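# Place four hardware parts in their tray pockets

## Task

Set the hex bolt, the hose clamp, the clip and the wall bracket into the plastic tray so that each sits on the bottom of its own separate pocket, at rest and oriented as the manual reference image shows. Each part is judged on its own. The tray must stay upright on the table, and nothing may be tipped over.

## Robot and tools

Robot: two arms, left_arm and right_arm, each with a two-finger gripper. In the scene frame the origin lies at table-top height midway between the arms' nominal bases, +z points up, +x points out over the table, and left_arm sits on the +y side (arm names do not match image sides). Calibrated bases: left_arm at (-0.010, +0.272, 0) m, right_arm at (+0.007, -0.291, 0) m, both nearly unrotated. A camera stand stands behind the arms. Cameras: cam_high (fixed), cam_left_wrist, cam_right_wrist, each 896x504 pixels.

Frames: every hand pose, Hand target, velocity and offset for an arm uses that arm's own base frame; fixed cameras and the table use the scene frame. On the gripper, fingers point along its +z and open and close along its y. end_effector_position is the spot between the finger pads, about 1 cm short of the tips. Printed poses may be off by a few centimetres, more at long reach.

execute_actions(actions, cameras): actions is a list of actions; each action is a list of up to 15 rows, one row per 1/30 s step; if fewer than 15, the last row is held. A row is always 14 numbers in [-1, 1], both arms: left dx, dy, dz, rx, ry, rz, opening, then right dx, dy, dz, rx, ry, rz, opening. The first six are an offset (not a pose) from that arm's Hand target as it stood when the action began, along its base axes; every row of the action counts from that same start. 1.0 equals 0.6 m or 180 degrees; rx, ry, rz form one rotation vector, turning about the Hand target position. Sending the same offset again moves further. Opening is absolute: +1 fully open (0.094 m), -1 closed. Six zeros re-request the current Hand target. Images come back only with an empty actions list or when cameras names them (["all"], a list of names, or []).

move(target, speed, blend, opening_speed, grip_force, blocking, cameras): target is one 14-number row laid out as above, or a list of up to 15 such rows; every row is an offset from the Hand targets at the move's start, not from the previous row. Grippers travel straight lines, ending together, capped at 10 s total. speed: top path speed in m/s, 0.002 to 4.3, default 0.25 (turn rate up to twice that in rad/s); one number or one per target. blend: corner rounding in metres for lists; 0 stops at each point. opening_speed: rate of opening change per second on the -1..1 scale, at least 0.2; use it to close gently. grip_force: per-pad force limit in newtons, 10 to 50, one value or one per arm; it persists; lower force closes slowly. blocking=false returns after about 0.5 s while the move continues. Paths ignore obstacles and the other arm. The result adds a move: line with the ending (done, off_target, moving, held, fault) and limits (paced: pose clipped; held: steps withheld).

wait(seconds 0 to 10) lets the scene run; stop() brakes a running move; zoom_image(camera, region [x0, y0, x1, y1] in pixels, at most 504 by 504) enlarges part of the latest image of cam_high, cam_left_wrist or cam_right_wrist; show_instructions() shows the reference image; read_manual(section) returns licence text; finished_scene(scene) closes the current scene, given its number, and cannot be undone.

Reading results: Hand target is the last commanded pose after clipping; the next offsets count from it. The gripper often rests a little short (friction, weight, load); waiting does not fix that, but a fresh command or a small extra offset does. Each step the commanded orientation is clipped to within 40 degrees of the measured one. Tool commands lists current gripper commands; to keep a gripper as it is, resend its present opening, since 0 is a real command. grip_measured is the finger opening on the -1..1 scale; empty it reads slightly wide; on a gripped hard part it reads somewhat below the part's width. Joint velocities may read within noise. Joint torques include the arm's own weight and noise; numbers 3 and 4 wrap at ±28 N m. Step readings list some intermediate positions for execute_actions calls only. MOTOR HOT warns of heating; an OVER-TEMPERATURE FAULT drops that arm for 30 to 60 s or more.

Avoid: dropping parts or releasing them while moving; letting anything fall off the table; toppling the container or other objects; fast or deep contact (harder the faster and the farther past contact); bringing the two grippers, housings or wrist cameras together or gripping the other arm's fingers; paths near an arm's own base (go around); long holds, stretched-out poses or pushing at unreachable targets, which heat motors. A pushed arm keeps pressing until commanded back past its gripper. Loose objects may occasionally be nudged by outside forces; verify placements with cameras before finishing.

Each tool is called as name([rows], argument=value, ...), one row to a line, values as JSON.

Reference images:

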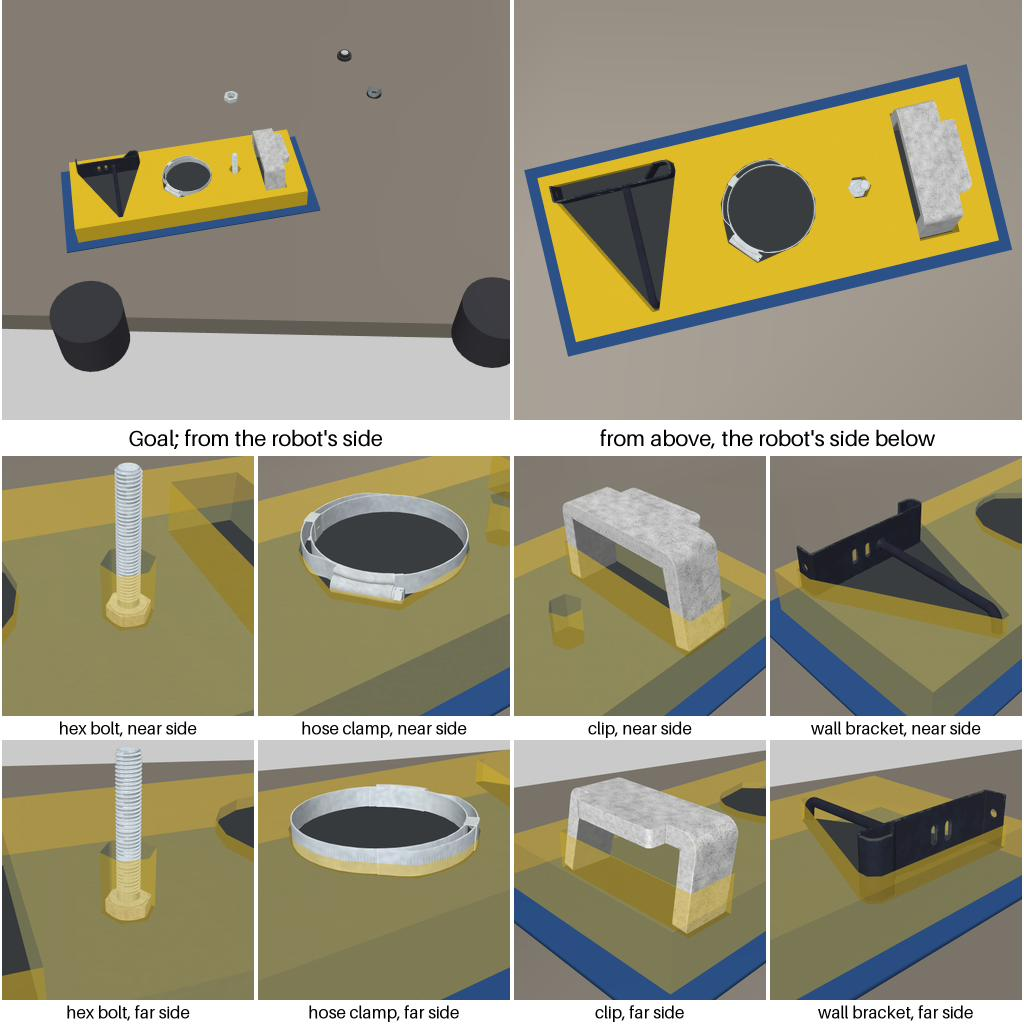

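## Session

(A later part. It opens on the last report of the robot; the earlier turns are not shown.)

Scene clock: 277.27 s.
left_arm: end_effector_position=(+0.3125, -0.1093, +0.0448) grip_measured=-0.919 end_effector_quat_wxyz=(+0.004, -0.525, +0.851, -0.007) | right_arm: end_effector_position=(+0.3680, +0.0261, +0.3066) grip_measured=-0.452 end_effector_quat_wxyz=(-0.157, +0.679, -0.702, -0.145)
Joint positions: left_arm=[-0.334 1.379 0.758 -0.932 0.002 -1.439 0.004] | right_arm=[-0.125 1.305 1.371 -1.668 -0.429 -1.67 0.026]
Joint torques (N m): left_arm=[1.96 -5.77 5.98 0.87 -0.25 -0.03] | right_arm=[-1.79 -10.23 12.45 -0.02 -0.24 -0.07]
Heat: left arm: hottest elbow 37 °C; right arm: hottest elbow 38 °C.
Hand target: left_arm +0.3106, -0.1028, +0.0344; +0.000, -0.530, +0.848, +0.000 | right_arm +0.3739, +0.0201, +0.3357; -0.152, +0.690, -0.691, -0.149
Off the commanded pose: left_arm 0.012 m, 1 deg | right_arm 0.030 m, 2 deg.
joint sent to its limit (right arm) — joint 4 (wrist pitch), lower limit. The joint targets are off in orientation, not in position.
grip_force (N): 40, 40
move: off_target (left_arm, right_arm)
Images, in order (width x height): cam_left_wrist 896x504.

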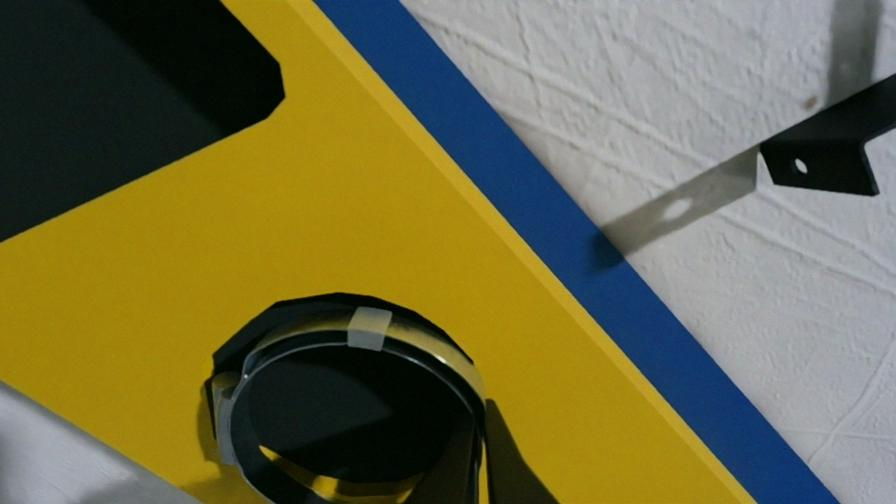

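move(target=[-0.001,0.008,0.022,0,0,0,-1, 0,0,0,0,0,0,-0.45], speed=0.1, cameras=["cam_left_wrist"])

zoom_image(camera="cam_left_wrist", region=[180, 250, 520, 504])

Scene clock: 278.40 s.
left_arm: end_effector_position=(+0.3112, -0.1037, +0.0449) grip_measured=-0.919 end_effector_quat_wxyz=(+0.001, -0.531, +0.848, -0.003) | right_arm: end_effector_position=(+0.3680, +0.0261, +0.3066) grip_measured=-0.452 end_effector_quat_wxyz=(-0.157, +0.679, -0.702, -0.145)
Joint positions: left_arm=[-0.319 1.379 0.758 -0.945 0.002 -1.438 0.004] | right_arm=[-0.125 1.305 1.371 -1.668 -0.429 -1.67 0.026]
Joint torques (N m): left_arm=[2.14 -8.41 6.91 -0.4 -0.27 0.11] | right_arm=[-1.79 -10.23 12.45 -0.01 -0.23 -0.07]
Heat: left arm: hottest elbow 37 °C; right arm: hottest elbow 38 °C.
Hand target: left_arm +0.3100, -0.0980, +0.0477; +0.000, -0.530, +0.848, +0.000 | right_arm +0.3739, +0.0201, +0.3357; -0.152, +0.690, -0.691, -0.149
Off the commanded pose: left_arm 0.006 m, 0 deg | right_arm 0.030 m, 2 deg.
joint sent to its limit (right arm) — joint 4 (wrist pitch), lower limit. The joint targets are off in orientation, not in position.
grip_force (N): 40, 40
move: off_target (right_arm)
Images, in order (width x height): cam_left_wrist 896x504.

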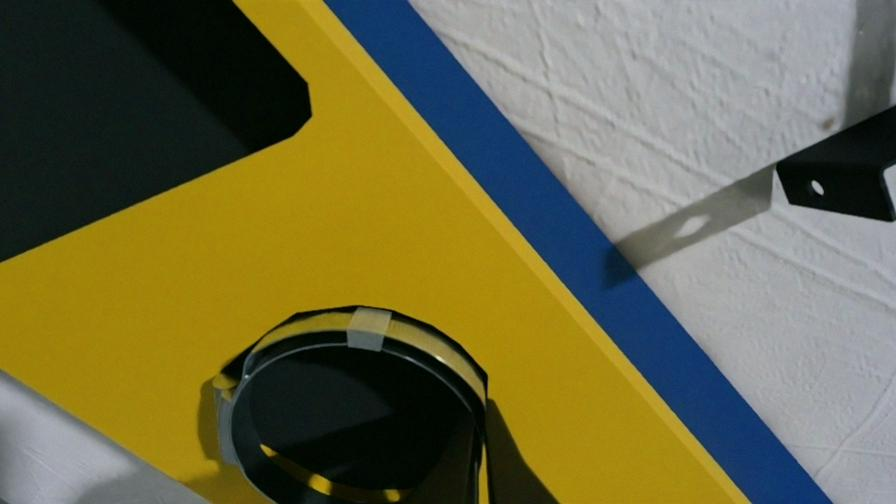

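Scaled by 1.482 from the camera's 896x504 image, which has a finer 1280x720 frame.

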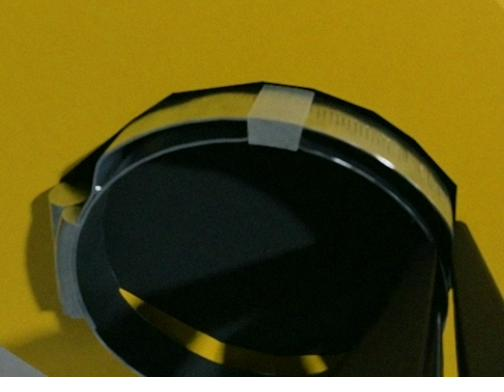

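move(target=[-0.0045,-0.0185,0.0,0,0,0,-1, 0,0,0,0,0,0,-0.45], speed=0.1, cameras=["cam_left_wrist"])

zoom_image(camera="cam_left_wrist", region=[180, 250, 520, 504])

Scene clock: 279.77 s.
left_arm: end_effector_position=(+0.3106, -0.1057, +0.0449) grip_measured=-0.919 end_effector_quat_wxyz=(+0.001, -0.530, +0.848, -0.003) | right_arm: end_effector_position=(+0.3680, +0.0261, +0.3066) grip_measured=-0.452 end_effector_quat_wxyz=(-0.157, +0.679, -0.702, -0.145)
Joint positions: left_arm=[-0.326 1.379 0.758 -0.945 0.002 -1.442 0.004] | right_arm=[-0.125 1.305 1.371 -1.668 -0.429 -1.67 0.026]
Joint torques (N m): left_arm=[-0.21 -7.65 7.06 -0.36 -0.26 -0.16] | right_arm=[-1.85 -10.17 12.45 -0.02 -0.24 -0.07]
Heat: left arm: hottest elbow 37 °C; right arm: hottest elbow 38 °C.
Hand target: left_arm +0.3073, -0.1091, +0.0477; +0.000, -0.530, +0.848, +0.000 | right_arm +0.3739, +0.0201, +0.3357; -0.152, +0.690, -0.691, -0.149
Off the commanded pose: left_arm 0.005 m, 0 deg | right_arm 0.030 m, 2 deg.
joint sent to its limit (right arm) — joint 4 (wrist pitch), lower limit. The joint targets are off in orientation, not in position.
grip_force (N): 40, 40
move: off_target (right_arm)
Images, in order (width x height): cam_left_wrist 896x504.

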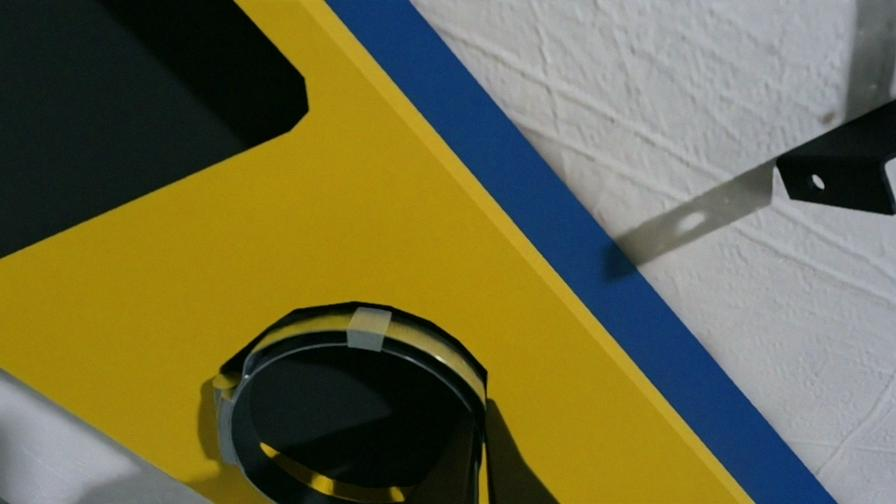

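Scaled by 1.482 from the camera's 896x504 image, which has a finer 1280x720 frame.

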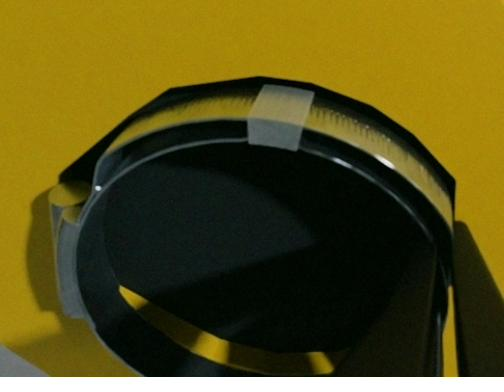

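move(target=[-0.002,0.001,-0.022,0,0,0,-1, 0,0,0,0,0,0,-0.45], speed=0.06, cameras=["cam_left_wrist"])

zoom_image(camera="cam_left_wrist", region=[180, 250, 520, 504])

Scene clock: 281.00 s.
left_arm: end_effector_position=(+0.3110, -0.1059, +0.0442) grip_measured=-0.919 end_effector_quat_wxyz=(+0.002, -0.530, +0.848, -0.004) | right_arm: end_effector_position=(+0.3680, +0.0261, +0.3066) grip_measured=-0.452 end_effector_quat_wxyz=(-0.157, +0.679, -0.702, -0.145)
Joint positions: left_arm=[-0.326 1.379 0.755 -0.939 0.002 -1.443 0.004] | right_arm=[-0.125 1.305 1.371 -1.668 -0.429 -1.67 0.026]
Joint torques (N m): left_arm=[-0.03 -6.53 5.59 0.91 -0.26 -0.16] | right_arm=[-1.9 -10.17 12.44 0.01 -0.24 -0.07]
Heat: left arm: hottest elbow 37 °C; right arm: hottest elbow 38 °C.
Hand target: left_arm +0.3060, -0.1085, +0.0344; +0.000, -0.530, +0.848, +0.000 | right_arm +0.3739, +0.0201, +0.3357; -0.152, +0.690, -0.691, -0.149
Off the commanded pose: left_arm 0.011 m, 1 deg | right_arm 0.030 m, 2 deg.
joint sent to its limit (right arm) — joint 4 (wrist pitch), lower limit. The joint targets are off in orientation, not in position.
grip_force (N): 40, 40
move: off_target (left_arm, right_arm)
Images, in order (width x height): cam_left_wrist 896x504.

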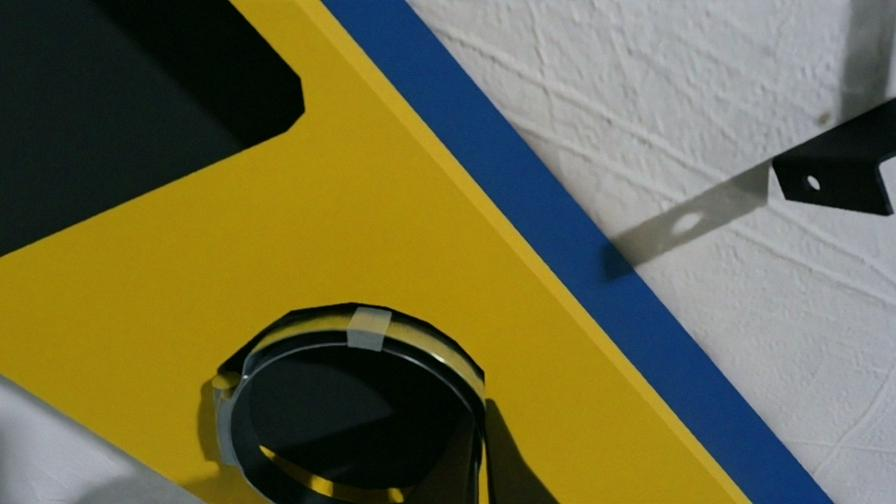

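Scaled by 1.482 from the camera's 896x504 image, which has a finer 1280x720 frame.

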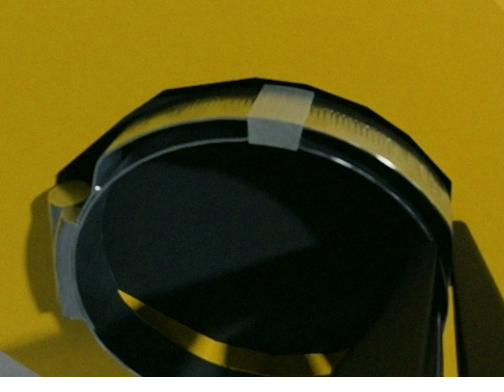

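move(target=[-0.002,0.001,-0.012,0,0,0,-1, 0,0,0,0,0,0,-0.45], speed=0.05, cameras=["cam_left_wrist"])

zoom_image(camera="cam_left_wrist", region=[180, 250, 520, 504])

Scene clock: 282.00 s.
left_arm: end_effector_position=(+0.3107, -0.1058, +0.0435) grip_measured=-0.919 end_effector_quat_wxyz=(+0.003, -0.530, +0.848, -0.006) | right_arm: end_effector_position=(+0.3680, +0.0261, +0.3066) grip_measured=-0.452 end_effector_quat_wxyz=(-0.157, +0.679, -0.702, -0.145)
Joint positions: left_arm=[-0.326 1.377 0.751 -0.932 0.002 -1.443 0.004] | right_arm=[-0.125 1.305 1.371 -1.668 -0.429 -1.67 0.026]
Joint torques (N m): left_arm=[-0.09 -5.6 4.83 1.62 -0.26 -0.19] | right_arm=[-1.85 -10.17 12.44 0.01 -0.24 -0.08]
Heat: left arm: hottest elbow 37 °C; right arm: hottest elbow 38 °C.
Hand target: left_arm +0.3049, -0.1079, +0.0273; +0.000, -0.530, +0.848, +0.000 | right_arm +0.3739, +0.0201, +0.3357; -0.152, +0.690, -0.691, -0.149
Off the commanded pose: left_arm 0.017 m, 1 deg | right_arm 0.030 m, 2 deg.
joint sent to its limit (right arm) — joint 4 (wrist pitch), lower limit. The joint targets are off in orientation, not in position.
grip_force (N): 40, 40
move: off_target (left_arm, right_arm)
Images, in order (width x height): cam_left_wrist 896x504.

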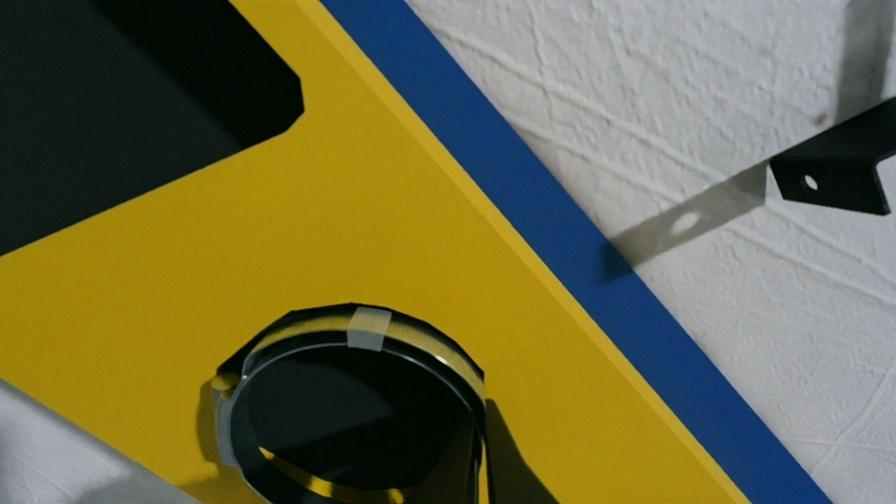

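Scaled by 1.482 from the camera's 896x504 image, which has a finer 1280x720 frame.

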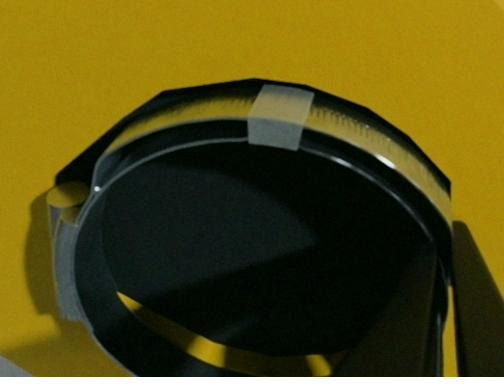

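move([
  [0.002,-0.001,0.010,0,0,0,-1, 0,0,0,0,0,0,-0.45],
  [0.002,-0.001,0.010,0,0,0,-0.7, 0,0,0,0,0,0,-0.45],
], speed=0.05, opening_speed=0.5, cameras=["cam_left_wrist"])

zoom_image(camera="cam_left_wrist", region=[180, 250, 520, 504])

Scene clock: 284.80 s.
left_arm: end_effector_position=(+0.3108, -0.1058, +0.0437) grip_measured=-0.704 end_effector_quat_wxyz=(+0.004, -0.530, +0.848, -0.006) | right_arm: end_effector_position=(+0.3680, +0.0261, +0.3066) grip_measured=-0.452 end_effector_quat_wxyz=(-0.157, +0.679, -0.702, -0.145)
Joint positions: left_arm=[-0.326 1.376 0.751 -0.932 0.002 -1.443 0.014] | right_arm=[-0.125 1.305 1.371 -1.668 -0.429 -1.67 0.026]
Joint torques (N m): left_arm=[-0.26 -5.89 5.85 0.81 -0.23 -0.17] | right_arm=[-1.85 -10.17 12.45 -0.01 -0.24 -0.07]
Heat: left arm: hottest elbow 37 °C; right arm: hottest elbow 38 °C.
Hand target: left_arm +0.3062, -0.1085, +0.0333; +0.000, -0.530, +0.848, +0.000 | right_arm +0.3739, +0.0201, +0.3357; -0.152, +0.690, -0.691, -0.149
Off the commanded pose: left_arm 0.012 m, 1 deg | right_arm 0.030 m, 2 deg.
joint sent to its limit (right arm) — joint 4 (wrist pitch), lower limit. The joint targets are off in orientation, not in position.
grip_force (N): 40, 40
move: off_target (left_arm, right_arm); target 2's new opening was sent with left_arm's hand 0.012 m and 1 deg from that target
Images, in order (width x height): cam_left_wrist 896x504.

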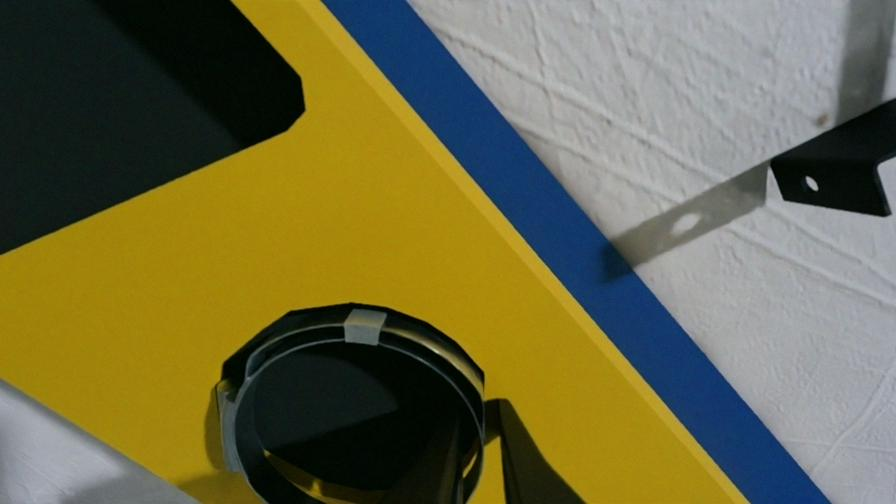

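Scaled by 1.482 from the camera's 896x504 image, which has a finer 1280x720 frame.

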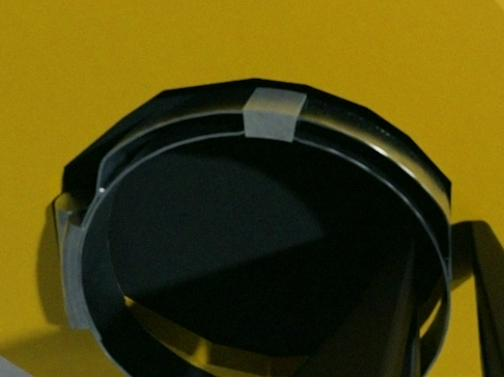

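move(target=[0.0,0.0,0.15,0,0,0,-0.6, 0,0,0,0,0,0,-0.45], speed=0.25, cameras=["cam_left_wrist"])

zoom_image(camera="cam_left_wrist", region=[250, 180, 590, 430])

Scene clock: 286.20 s.
left_arm: end_effector_position=(+0.2942, -0.1001, +0.1088) grip_measured=-0.603 end_effector_quat_wxyz=(-0.009, -0.530, +0.848, +0.010) | right_arm: end_effector_position=(+0.3680, +0.0261, +0.3066) grip_measured=-0.452 end_effector_quat_wxyz=(-0.157, +0.679, -0.702, -0.145)
Joint positions: left_arm=[-0.326 1.254 0.836 -1.18 0.002 -1.443 0.019] | right_arm=[-0.125 1.305 1.371 -1.668 -0.429 -1.67 0.026]
Joint torques (N m): left_arm=[-0.03 -6.18 11.06 -0.53 -0.25 -0.19] | right_arm=[-1.79 -10.17 12.44 -0.01 -0.24 -0.08]
Heat: left arm: hottest elbow 37 °C; right arm: hottest elbow 38 °C.
Hand target: left_arm +0.3061, -0.1084, +0.1233; +0.000, -0.530, +0.848, +0.000 | right_arm +0.3739, +0.0201, +0.3357; -0.152, +0.690, -0.691, -0.149
Off the commanded pose: left_arm 0.021 m, 2 deg | right_arm 0.030 m, 2 deg.
joint sent to its limit (right arm) — joint 4 (wrist pitch), lower limit. The joint targets are off in orientation, not in position.
grip_force (N): 40, 40
move: off_target (left_arm, right_arm)
Images, in order (width x height): cam_left_wrist 896x504.

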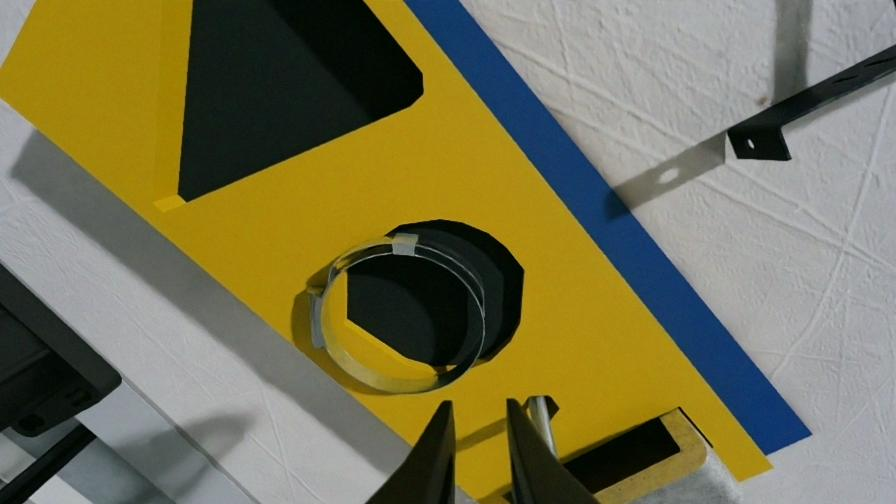

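Scaled by 1.482 from the camera's 896x504 image, which has a finer 1280x720 frame.

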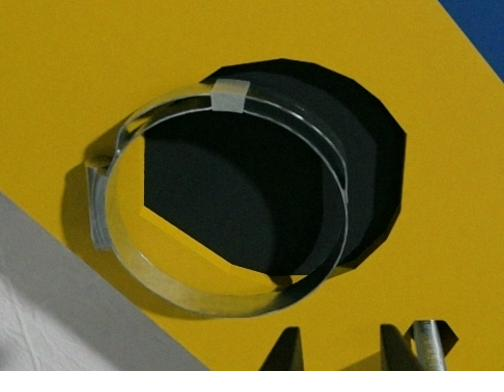

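move(target=[-0.0268,0.013,-0.1405,0,0,0,-0.5, 0,0,0,0,0,0,-0.45], speed=0.15, cameras=["cam_left_wrist"])

zoom_image(camera="cam_left_wrist", region=[180, 250, 560, 504])

Scene clock: 288.87 s.
left_arm: end_effector_position=(+0.2930, -0.0997, +0.0475) grip_measured=-0.502 end_effector_quat_wxyz=(+0.003, -0.530, +0.848, -0.006) | right_arm: end_effector_position=(+0.3680, +0.0261, +0.3066) grip_measured=-0.452 end_effector_quat_wxyz=(-0.157, +0.679, -0.702, -0.145)
Joint positions: left_arm=[-0.326 1.319 0.709 -0.948 0.002 -1.443 0.023] | right_arm=[-0.125 1.305 1.371 -1.668 -0.429 -1.67 0.026]
Joint torques (N m): left_arm=[0.44 -5.25 6.17 0.64 -0.25 -0.11] | right_arm=[-1.85 -10.17 12.45 -0.02 -0.23 -0.07]
Heat: left arm: hottest elbow 37 °C; right arm: hottest elbow 38 °C.
Hand target: left_arm +0.2900, -0.1006, +0.0389; +0.000, -0.530, +0.848, +0.000 | right_arm +0.3739, +0.0201, +0.3357; -0.152, +0.690, -0.691, -0.149
Off the commanded pose: left_arm 0.009 m, 1 deg | right_arm 0.030 m, 2 deg.
joint sent to its limit (right arm) — joint 4 (wrist pitch), lower limit. The joint targets are off in orientation, not in position.
grip_force (N): 40, 40
move: off_target (right_arm)
Images, in order (width x height): cam_left_wrist 896x504.

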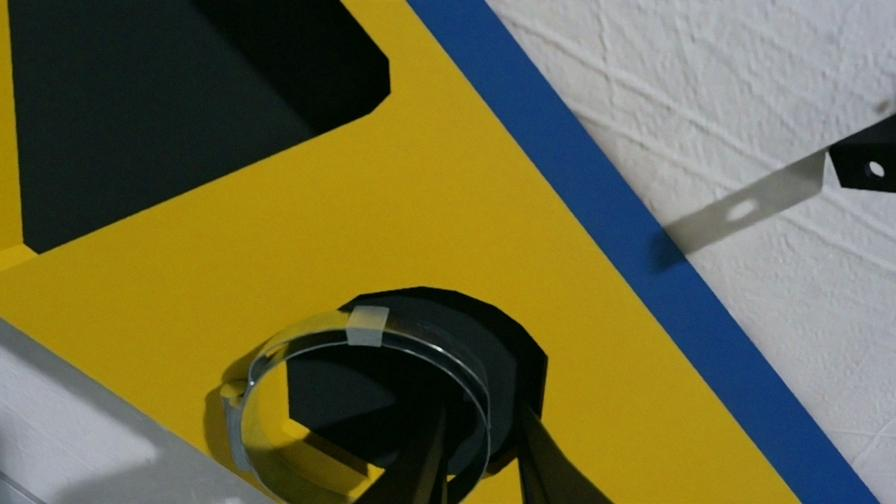

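Scaled by 1.326 from the camera's 896x504 image, which has a finer 1280x720 frame.

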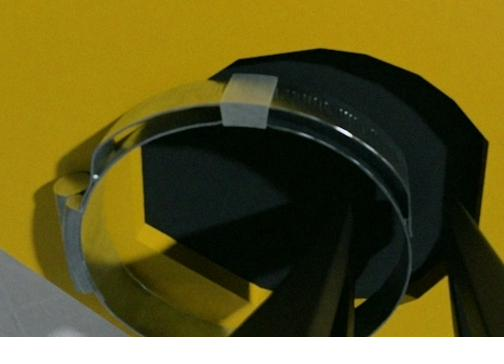

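move([
  [0,0,0,0,0,0,-1, 0,0,0,0,0,0,-0.45],
  [0.025,-0.009,0.045,0,0,0,-1, 0,0,0,0,0,0,-0.45],
], speed=0.1, opening_speed=1.0, cameras=["cam_left_wrist"])

zoom_image(camera="cam_left_wrist", region=[180, 250, 560, 504])

Scene clock: 291.50 s.
left_arm: end_effector_position=(+0.2899, -0.0987, +0.0547) grip_measured=-0.944 end_effector_quat_wxyz=(-0.007, -0.530, +0.848, +0.007) | right_arm: end_effector_position=(+0.3680, +0.0261, +0.3066) grip_measured=-0.452 end_effector_quat_wxyz=(-0.157, +0.679, -0.702, -0.145)
Joint positions: left_arm=[-0.326 1.319 0.732 -1.004 0.002 -1.443 0.003] | right_arm=[-0.125 1.305 1.371 -1.668 -0.429 -1.67 0.026]
Joint torques (N m): left_arm=[0.56 -5.89 10.54 -0.38 -0.23 -0.13] | right_arm=[-1.79 -10.23 12.44 -0.02 -0.24 -0.07]
Heat: left arm: hottest elbow 37 °C; right arm: hottest elbow 38 °C.
Hand target: left_arm +0.3050, -0.1061, +0.0660; +0.000, -0.530, +0.848, +0.000 | right_arm +0.3739, +0.0201, +0.3357; -0.152, +0.690, -0.691, -0.149
Off the commanded pose: left_arm 0.020 m, 1 deg | right_arm 0.030 m, 2 deg.
joint sent to its limit (right arm) — joint 4 (wrist pitch), lower limit. The joint targets are off in orientation, not in position.
grip_force (N): 40, 40
move: off_target (left_arm, right_arm)
Images, in order (width x height): cam_left_wrist 896x504.

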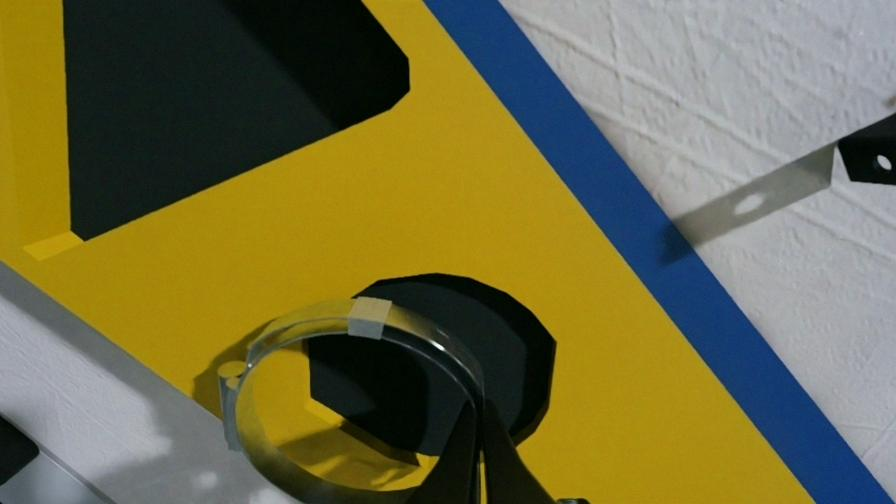

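Scaled by 1.326 from the camera's 896x504 image, which has a finer 1280x720 frame.

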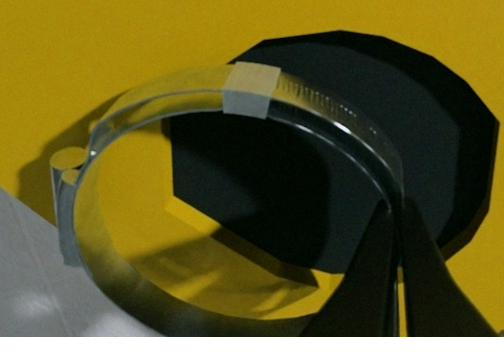

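move(target=[0.0045,-0.0015,-0.028,0,0,0,-1, 0,0,0,0,0,0,-0.45], speed=0.1, cameras=["cam_left_wrist"])

zoom_image(camera="cam_left_wrist", region=[180, 250, 560, 504])

Scene clock: 294.33 s.
left_arm: end_effector_position=(+0.2931, -0.0998, +0.0464) grip_measured=-0.944 end_effector_quat_wxyz=(-0.009, -0.530, +0.848, +0.009) | right_arm: end_effector_position=(+0.3680, +0.0261, +0.3066) grip_measured=-0.452 end_effector_quat_wxyz=(-0.157, +0.679, -0.702, -0.145)
Joint positions: left_arm=[-0.326 1.347 0.732 -0.981 0.002 -1.443 0.003] | right_arm=[-0.125 1.305 1.371 -1.668 -0.429 -1.67 0.026]
Joint torques (N m): left_arm=[0.44 -5.01 9.09 0.7 -0.24 -0.13] | right_arm=[-1.79 -10.23 12.46 -0.01 -0.24 -0.08]
Heat: left arm: hottest elbow 37 °C; right arm: hottest elbow 38 °C.
Hand target: left_arm +0.3077, -0.1070, +0.0492; +0.000, -0.530, +0.848, +0.000 | right_arm +0.3739, +0.0201, +0.3357; -0.152, +0.690, -0.691, -0.149
Off the commanded pose: left_arm 0.017 m, 1 deg | right_arm 0.030 m, 2 deg.
joint sent to its limit (right arm) — joint 4 (wrist pitch), lower limit. The joint targets are off in orientation, not in position.
grip_force (N): 40, 40
move: off_target (left_arm, right_arm)
Images, in order (width x height): cam_left_wrist 896x504.

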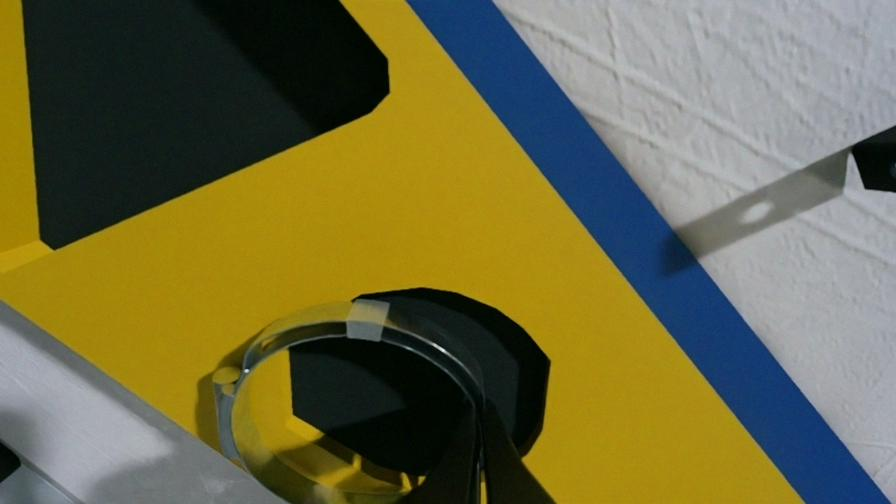

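Scaled by 1.326 from the camera's 896x504 image, which has a finer 1280x720 frame.

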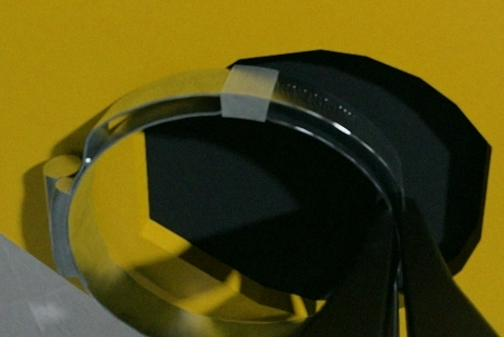

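move(target=[0.0305,-0.017,0.006,0,0,0,-1, 0,0,0,0,0,0,-0.45], speed=0.1, cameras=["cam_left_wrist"])

zoom_image(camera="cam_left_wrist", region=[180, 250, 560, 504])

Scene clock: 295.57 s.
left_arm: end_effector_position=(+0.3076, -0.1060, +0.0460) grip_measured=-0.944 end_effector_quat_wxyz=(-0.010, -0.530, +0.848, +0.010) | right_arm: end_effector_position=(+0.3680, +0.0261, +0.3066) grip_measured=-0.452 end_effector_quat_wxyz=(-0.157, +0.679, -0.702, -0.145)
Joint positions: left_arm=[-0.329 1.392 0.773 -0.981 0.002 -1.446 0.003] | right_arm=[-0.125 1.305 1.371 -1.668 -0.429 -1.67 0.026]
Joint torques (N m): left_arm=[-0.5 -5.95 10.37 0.35 -0.21 -0.18] | right_arm=[-1.85 -10.29 12.45 -0.01 -0.24 -0.08]
Heat: left arm: hottest elbow 37 °C; right arm: hottest elbow 38 °C.
Hand target: left_arm +0.3260, -0.1171, +0.0527; +0.000, -0.530, +0.848, +0.000 | right_arm +0.3739, +0.0201, +0.3357; -0.152, +0.690, -0.691, -0.149
Off the commanded pose: left_arm 0.023 m, 2 deg | right_arm 0.030 m, 2 deg.
joint sent to its limit (right arm) — joint 4 (wrist pitch), lower limit. The joint targets are off in orientation, not in position.
grip_force (N): 40, 40
move: off_target (left_arm, right_arm)
Images, in order (width x height): cam_left_wrist 896x504.

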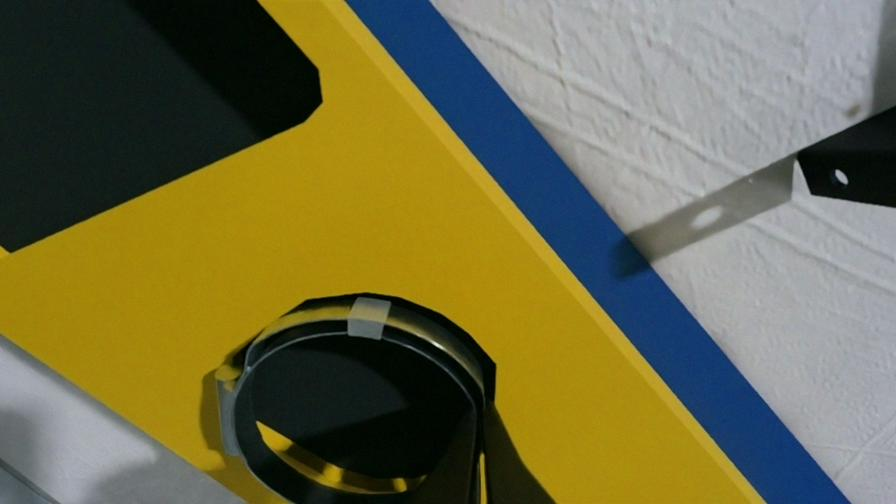

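Scaled by 1.326 from the camera's 896x504 image, which has a finer 1280x720 frame.

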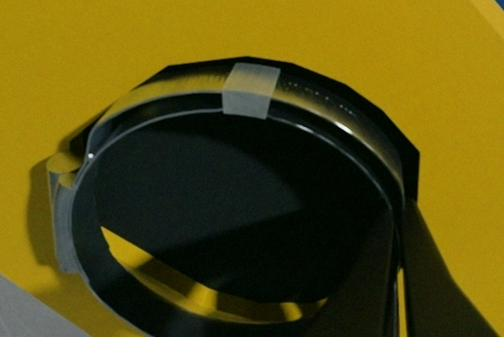

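move(target=[0.002,-0.002,-0.012,0,0,0,-1, 0,0,0,0,0,0,-0.45], speed=0.1, cameras=["cam_left_wrist"])

zoom_image(camera="cam_left_wrist", region=[180, 250, 560, 504])

Scene clock: 296.60 s.
left_arm: end_effector_position=(+0.3077, -0.1060, +0.0435) grip_measured=-0.944 end_effector_quat_wxyz=(-0.011, -0.530, +0.848, +0.012) | right_arm: end_effector_position=(+0.3680, +0.0261, +0.3066) grip_measured=-0.452 end_effector_quat_wxyz=(-0.157, +0.679, -0.702, -0.145)
Joint positions: left_arm=[-0.33 1.4 0.773 -0.978 0.001 -1.447 0.003] | right_arm=[-0.125 1.305 1.371 -1.668 -0.429 -1.67 0.026]
Joint torques (N m): left_arm=[-0.26 -5.36 9.81 0.95 -0.2 -0.21] | right_arm=[-1.79 -10.23 12.44 -0.01 -0.24 -0.07]
Heat: left arm: hottest elbow 37 °C; right arm: hottest elbow 38 °C.
Hand target: left_arm +0.3272, -0.1184, +0.0456; +0.000, -0.530, +0.848, +0.000 | right_arm +0.3739, +0.0201, +0.3357; -0.152, +0.690, -0.691, -0.149
Off the commanded pose: left_arm 0.023 m, 2 deg | right_arm 0.030 m, 2 deg.
joint sent to its limit (right arm) — joint 4 (wrist pitch), lower limit. The joint targets are off in orientation, not in position.
grip_force (N): 40, 40
move: off_target (left_arm, right_arm)
Images, in order (width x height): cam_left_wrist 896x504.

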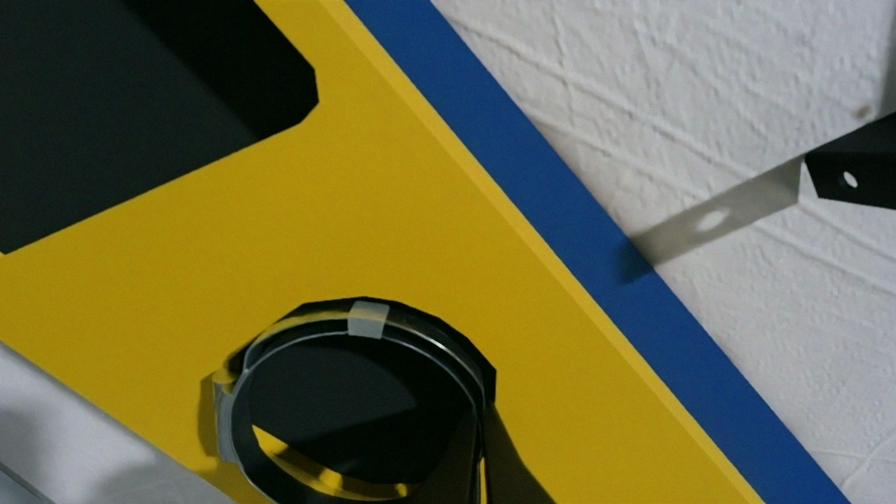

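Scaled by 1.326 from the camera's 896x504 image, which has a finer 1280x720 frame.

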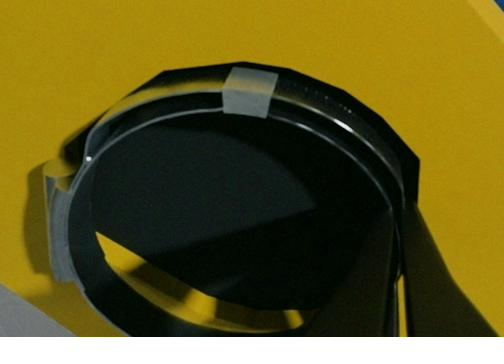

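move(target=[0.010,-0.006,0.008,0,0,0,-1, 0,0,0,0,0,0,-0.45], speed=0.1, cameras=["cam_left_wrist"])

zoom_image(camera="cam_left_wrist", region=[180, 250, 560, 504])

Scene clock: 297.73 s.
left_arm: end_effector_position=(+0.3114, -0.1082, +0.0438) grip_measured=-0.944 end_effector_quat_wxyz=(-0.011, -0.530, +0.848, +0.012) | right_arm: end_effector_position=(+0.3680, +0.0261, +0.3066) grip_measured=-0.452 end_effector_quat_wxyz=(-0.157, +0.679, -0.702, -0.145)
Joint positions: left_arm=[-0.332 1.409 0.784 -0.978 0.001 -1.45 0.003] | right_arm=[-0.125 1.305 1.371 -1.668 -0.429 -1.67 0.026]
Joint torques (N m): left_arm=[-0.62 -5.6 10.89 0.36 -0.21 -0.22] | right_arm=[-1.85 -10.17 12.45 -0.01 -0.24 -0.07]
Heat: left arm: hottest elbow 37 °C; right arm: hottest elbow 38 °C.
Hand target: left_arm +0.3332, -0.1220, +0.0504; +0.000, -0.530, +0.848, +0.000 | right_arm +0.3739, +0.0201, +0.3357; -0.152, +0.690, -0.691, -0.149
Off the commanded pose: left_arm 0.027 m, 2 deg | right_arm 0.030 m, 2 deg.
joint sent to its limit (right arm) — joint 4 (wrist pitch), lower limit. The joint targets are off in orientation, not in position.
grip_force (N): 40, 40
move: off_target (left_arm, right_arm)
Images, in order (width x height): cam_left_wrist 896x504.

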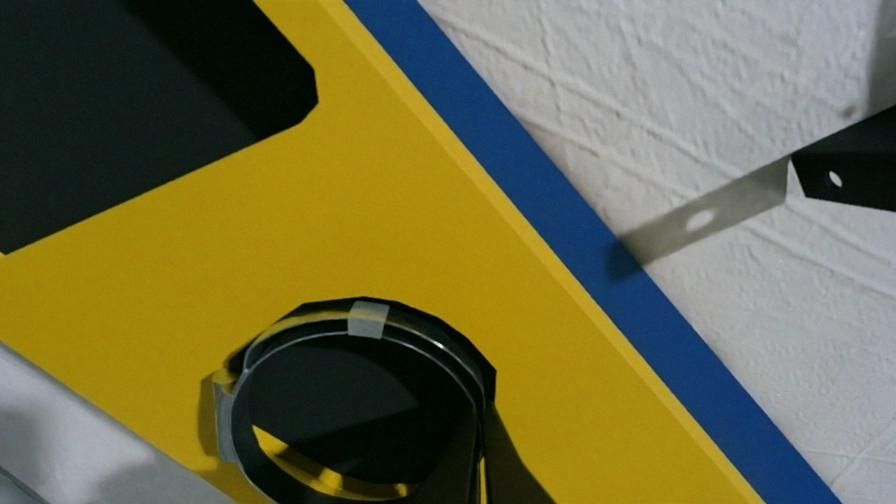

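Scaled by 1.326 from the camera's 896x504 image, which has a finer 1280x720 frame.

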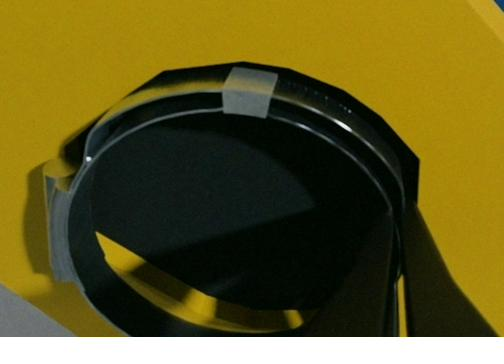

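move(target=[0.0,0.0,0.018,0,0,0,-1, 0,0,0,0,0,0,-0.45], speed=0.1, cameras=["cam_left_wrist"])

zoom_image(camera="cam_left_wrist", region=[180, 250, 560, 504])

Scene clock: 299.37 s.
left_arm: end_effector_position=(+0.3182, -0.1114, +0.0509) grip_measured=-0.944 end_effector_quat_wxyz=(-0.007, -0.530, +0.848, +0.009) | right_arm: end_effector_position=(+0.3680, +0.0261, +0.3066) grip_measured=-0.452 end_effector_quat_wxyz=(-0.157, +0.679, -0.702, -0.145)
Joint positions: left_arm=[-0.335 1.409 0.807 -0.991 0 -1.453 0.003] | right_arm=[-0.125 1.305 1.371 -1.668 -0.429 -1.67 0.026]
Joint torques (N m): left_arm=[-0.09 -7.3 10.51 -0.32 -0.16 -0.16] | right_arm=[-1.85 -10.23 12.44 -0.03 -0.24 -0.08]
Heat: left arm: hottest elbow 38 °C; right arm: hottest elbow 38 °C.
Hand target: left_arm +0.3333, -0.1219, +0.0612; +0.000, -0.530, +0.848, +0.000 | right_arm +0.3739, +0.0201, +0.3357; -0.152, +0.690, -0.691, -0.149
Off the commanded pose: left_arm 0.021 m, 1 deg | right_arm 0.030 m, 2 deg.
joint sent to its limit (right arm) — joint 4 (wrist pitch), lower limit. The joint targets are off in orientation, not in position.
grip_force (N): 40, 40
move: off_target (left_arm, right_arm)
Images, in order (width x height): cam_left_wrist 896x504.

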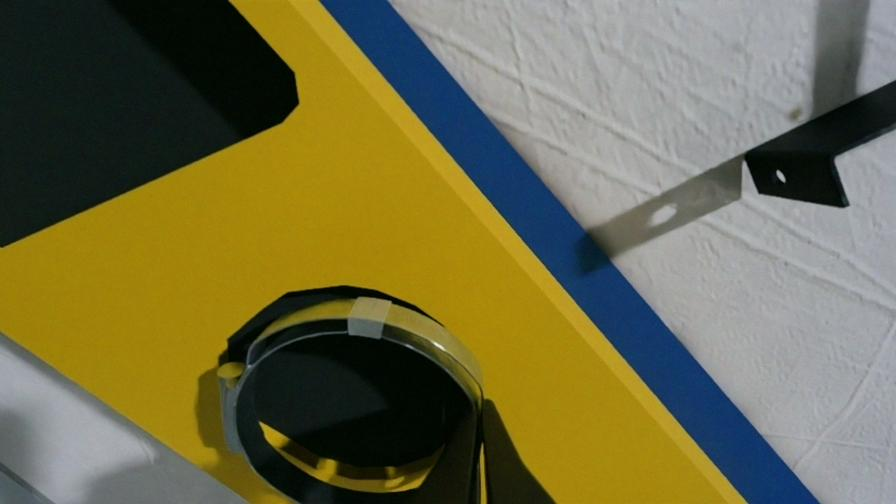

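Scaled by 1.326 from the camera's 896x504 image, which has a finer 1280x720 frame.

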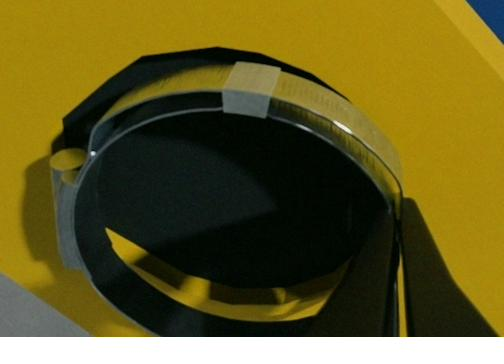

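move(target=[-0.012,0.006,-0.018,0,0,0,-1, 0,0,0,0,0,0,-0.45], speed=0.1, cameras=["cam_left_wrist"])

zoom_image(camera="cam_left_wrist", region=[180, 250, 560, 504])

Scene clock: 300.80 s.
left_arm: end_effector_position=(+0.3203, -0.1122, +0.0509) grip_measured=-0.944 end_effector_quat_wxyz=(-0.004, -0.530, +0.848, +0.005) | right_arm: end_effector_position=(+0.3680, +0.0261, +0.3066) grip_measured=-0.452 end_effector_quat_wxyz=(-0.157, +0.679, -0.702, -0.145)
Joint positions: left_arm=[-0.335 1.409 0.807 -0.982 0 -1.453 0.003] | right_arm=[-0.125 1.305 1.371 -1.668 -0.429 -1.67 0.026]
Joint torques (N m): left_arm=[0.15 -7.3 7.79 0.59 -0.17 -0.15] | right_arm=[-1.85 -10.17 12.45 -0.01 -0.24 -0.07]
Heat: left arm: hottest elbow 38 °C; right arm: hottest elbow 39 °C.
Hand target: left_arm +0.3261, -0.1183, +0.0504; +0.000, -0.530, +0.848, +0.000 | right_arm +0.3739, +0.0201, +0.3357; -0.152, +0.690, -0.691, -0.149
Off the commanded pose: left_arm 0.008 m, 1 deg | right_arm 0.030 m, 2 deg.
joint sent to its limit (right arm) — joint 4 (wrist pitch), lower limit. The joint targets are off in orientation, not in position.
grip_force (N): 40, 40
move: off_target (right_arm)
Images, in order (width x height): cam_left_wrist 896x504.

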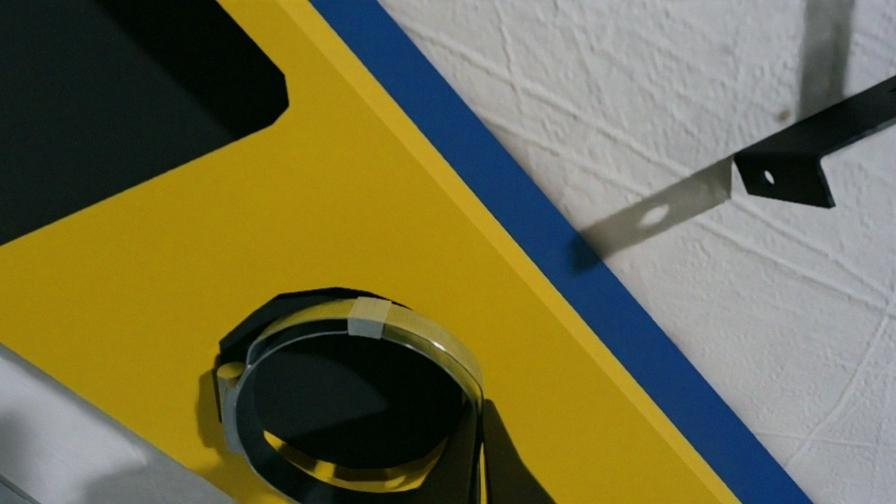

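Scaled by 1.326 from the camera's 896x504 image, which has a finer 1280x720 frame.

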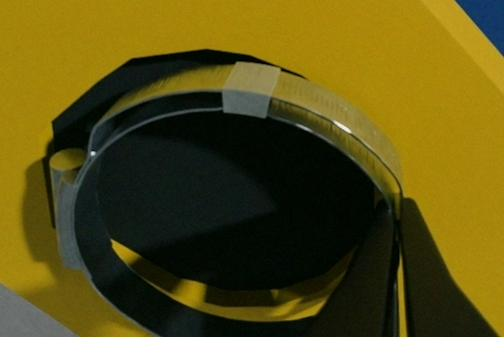

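move(target=[-0.0235,0.0145,-0.0165,0,0,0,-1, 0,0,0,0,0,0,-0.45], speed=0.1, cameras=["cam_left_wrist"])

zoom_image(camera="cam_left_wrist", region=[180, 250, 560, 504])

Scene clock: 306.40 s.
left_arm: end_effector_position=(+0.3195, -0.1119, +0.0477) grip_measured=-0.944 end_effector_quat_wxyz=(+0.004, -0.530, +0.848, -0.005) | right_arm: end_effector_position=(+0.3680, +0.0261, +0.3066) grip_measured=-0.452 end_effector_quat_wxyz=(-0.157, +0.679, -0.702, -0.145)
Joint positions: left_arm=[-0.335 1.397 0.784 -0.946 0 -1.453 0.003] | right_arm=[-0.125 1.305 1.371 -1.668 -0.429 -1.67 0.026]
Joint torques (N m): left_arm=[0.97 -7.59 5.15 0.39 -0.19 -0.05] | right_arm=[-1.79 -10.23 12.44 -0.02 -0.23 -0.07]
Heat: left arm: hottest elbow 38 °C; right arm: hottest elbow 39 °C.
Hand target: left_arm +0.3120, -0.1096, +0.0405; +0.000, -0.530, +0.848, +0.000 | right_arm +0.3739, +0.0201, +0.3357; -0.152, +0.690, -0.691, -0.149
Off the commanded pose: left_arm 0.011 m, 1 deg | right_arm 0.030 m, 2 deg.
joint sent to its limit (right arm) — joint 4 (wrist pitch), lower limit. The joint targets are off in orientation, not in position.
grip_force (N): 40, 40
move: off_target (left_arm, right_arm)
Images, in order (width x height): cam_left_wrist 896x504.

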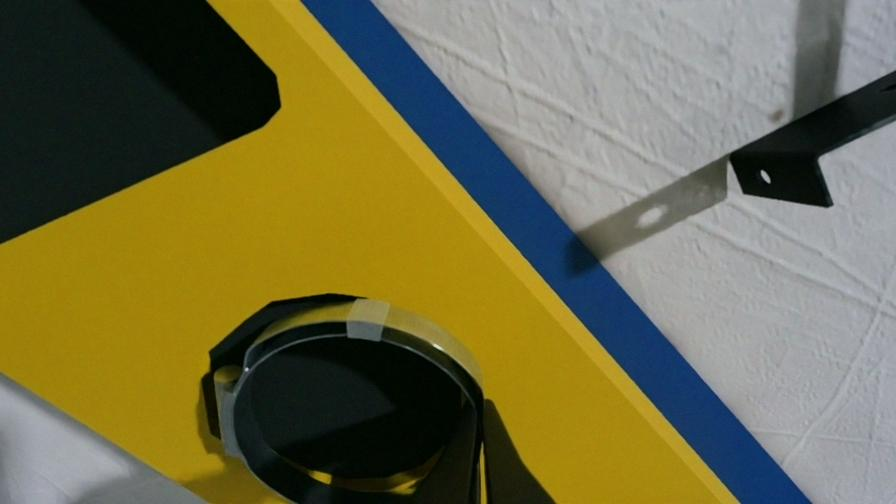

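Scaled by 1.326 from the camera's 896x504 image, which has a finer 1280x720 frame.

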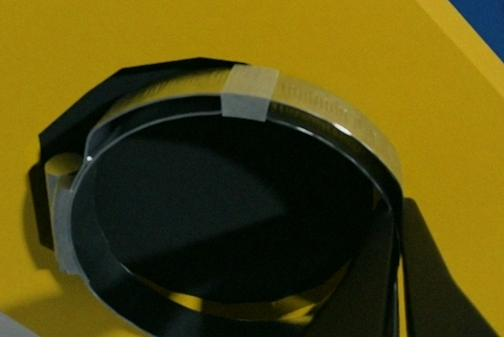

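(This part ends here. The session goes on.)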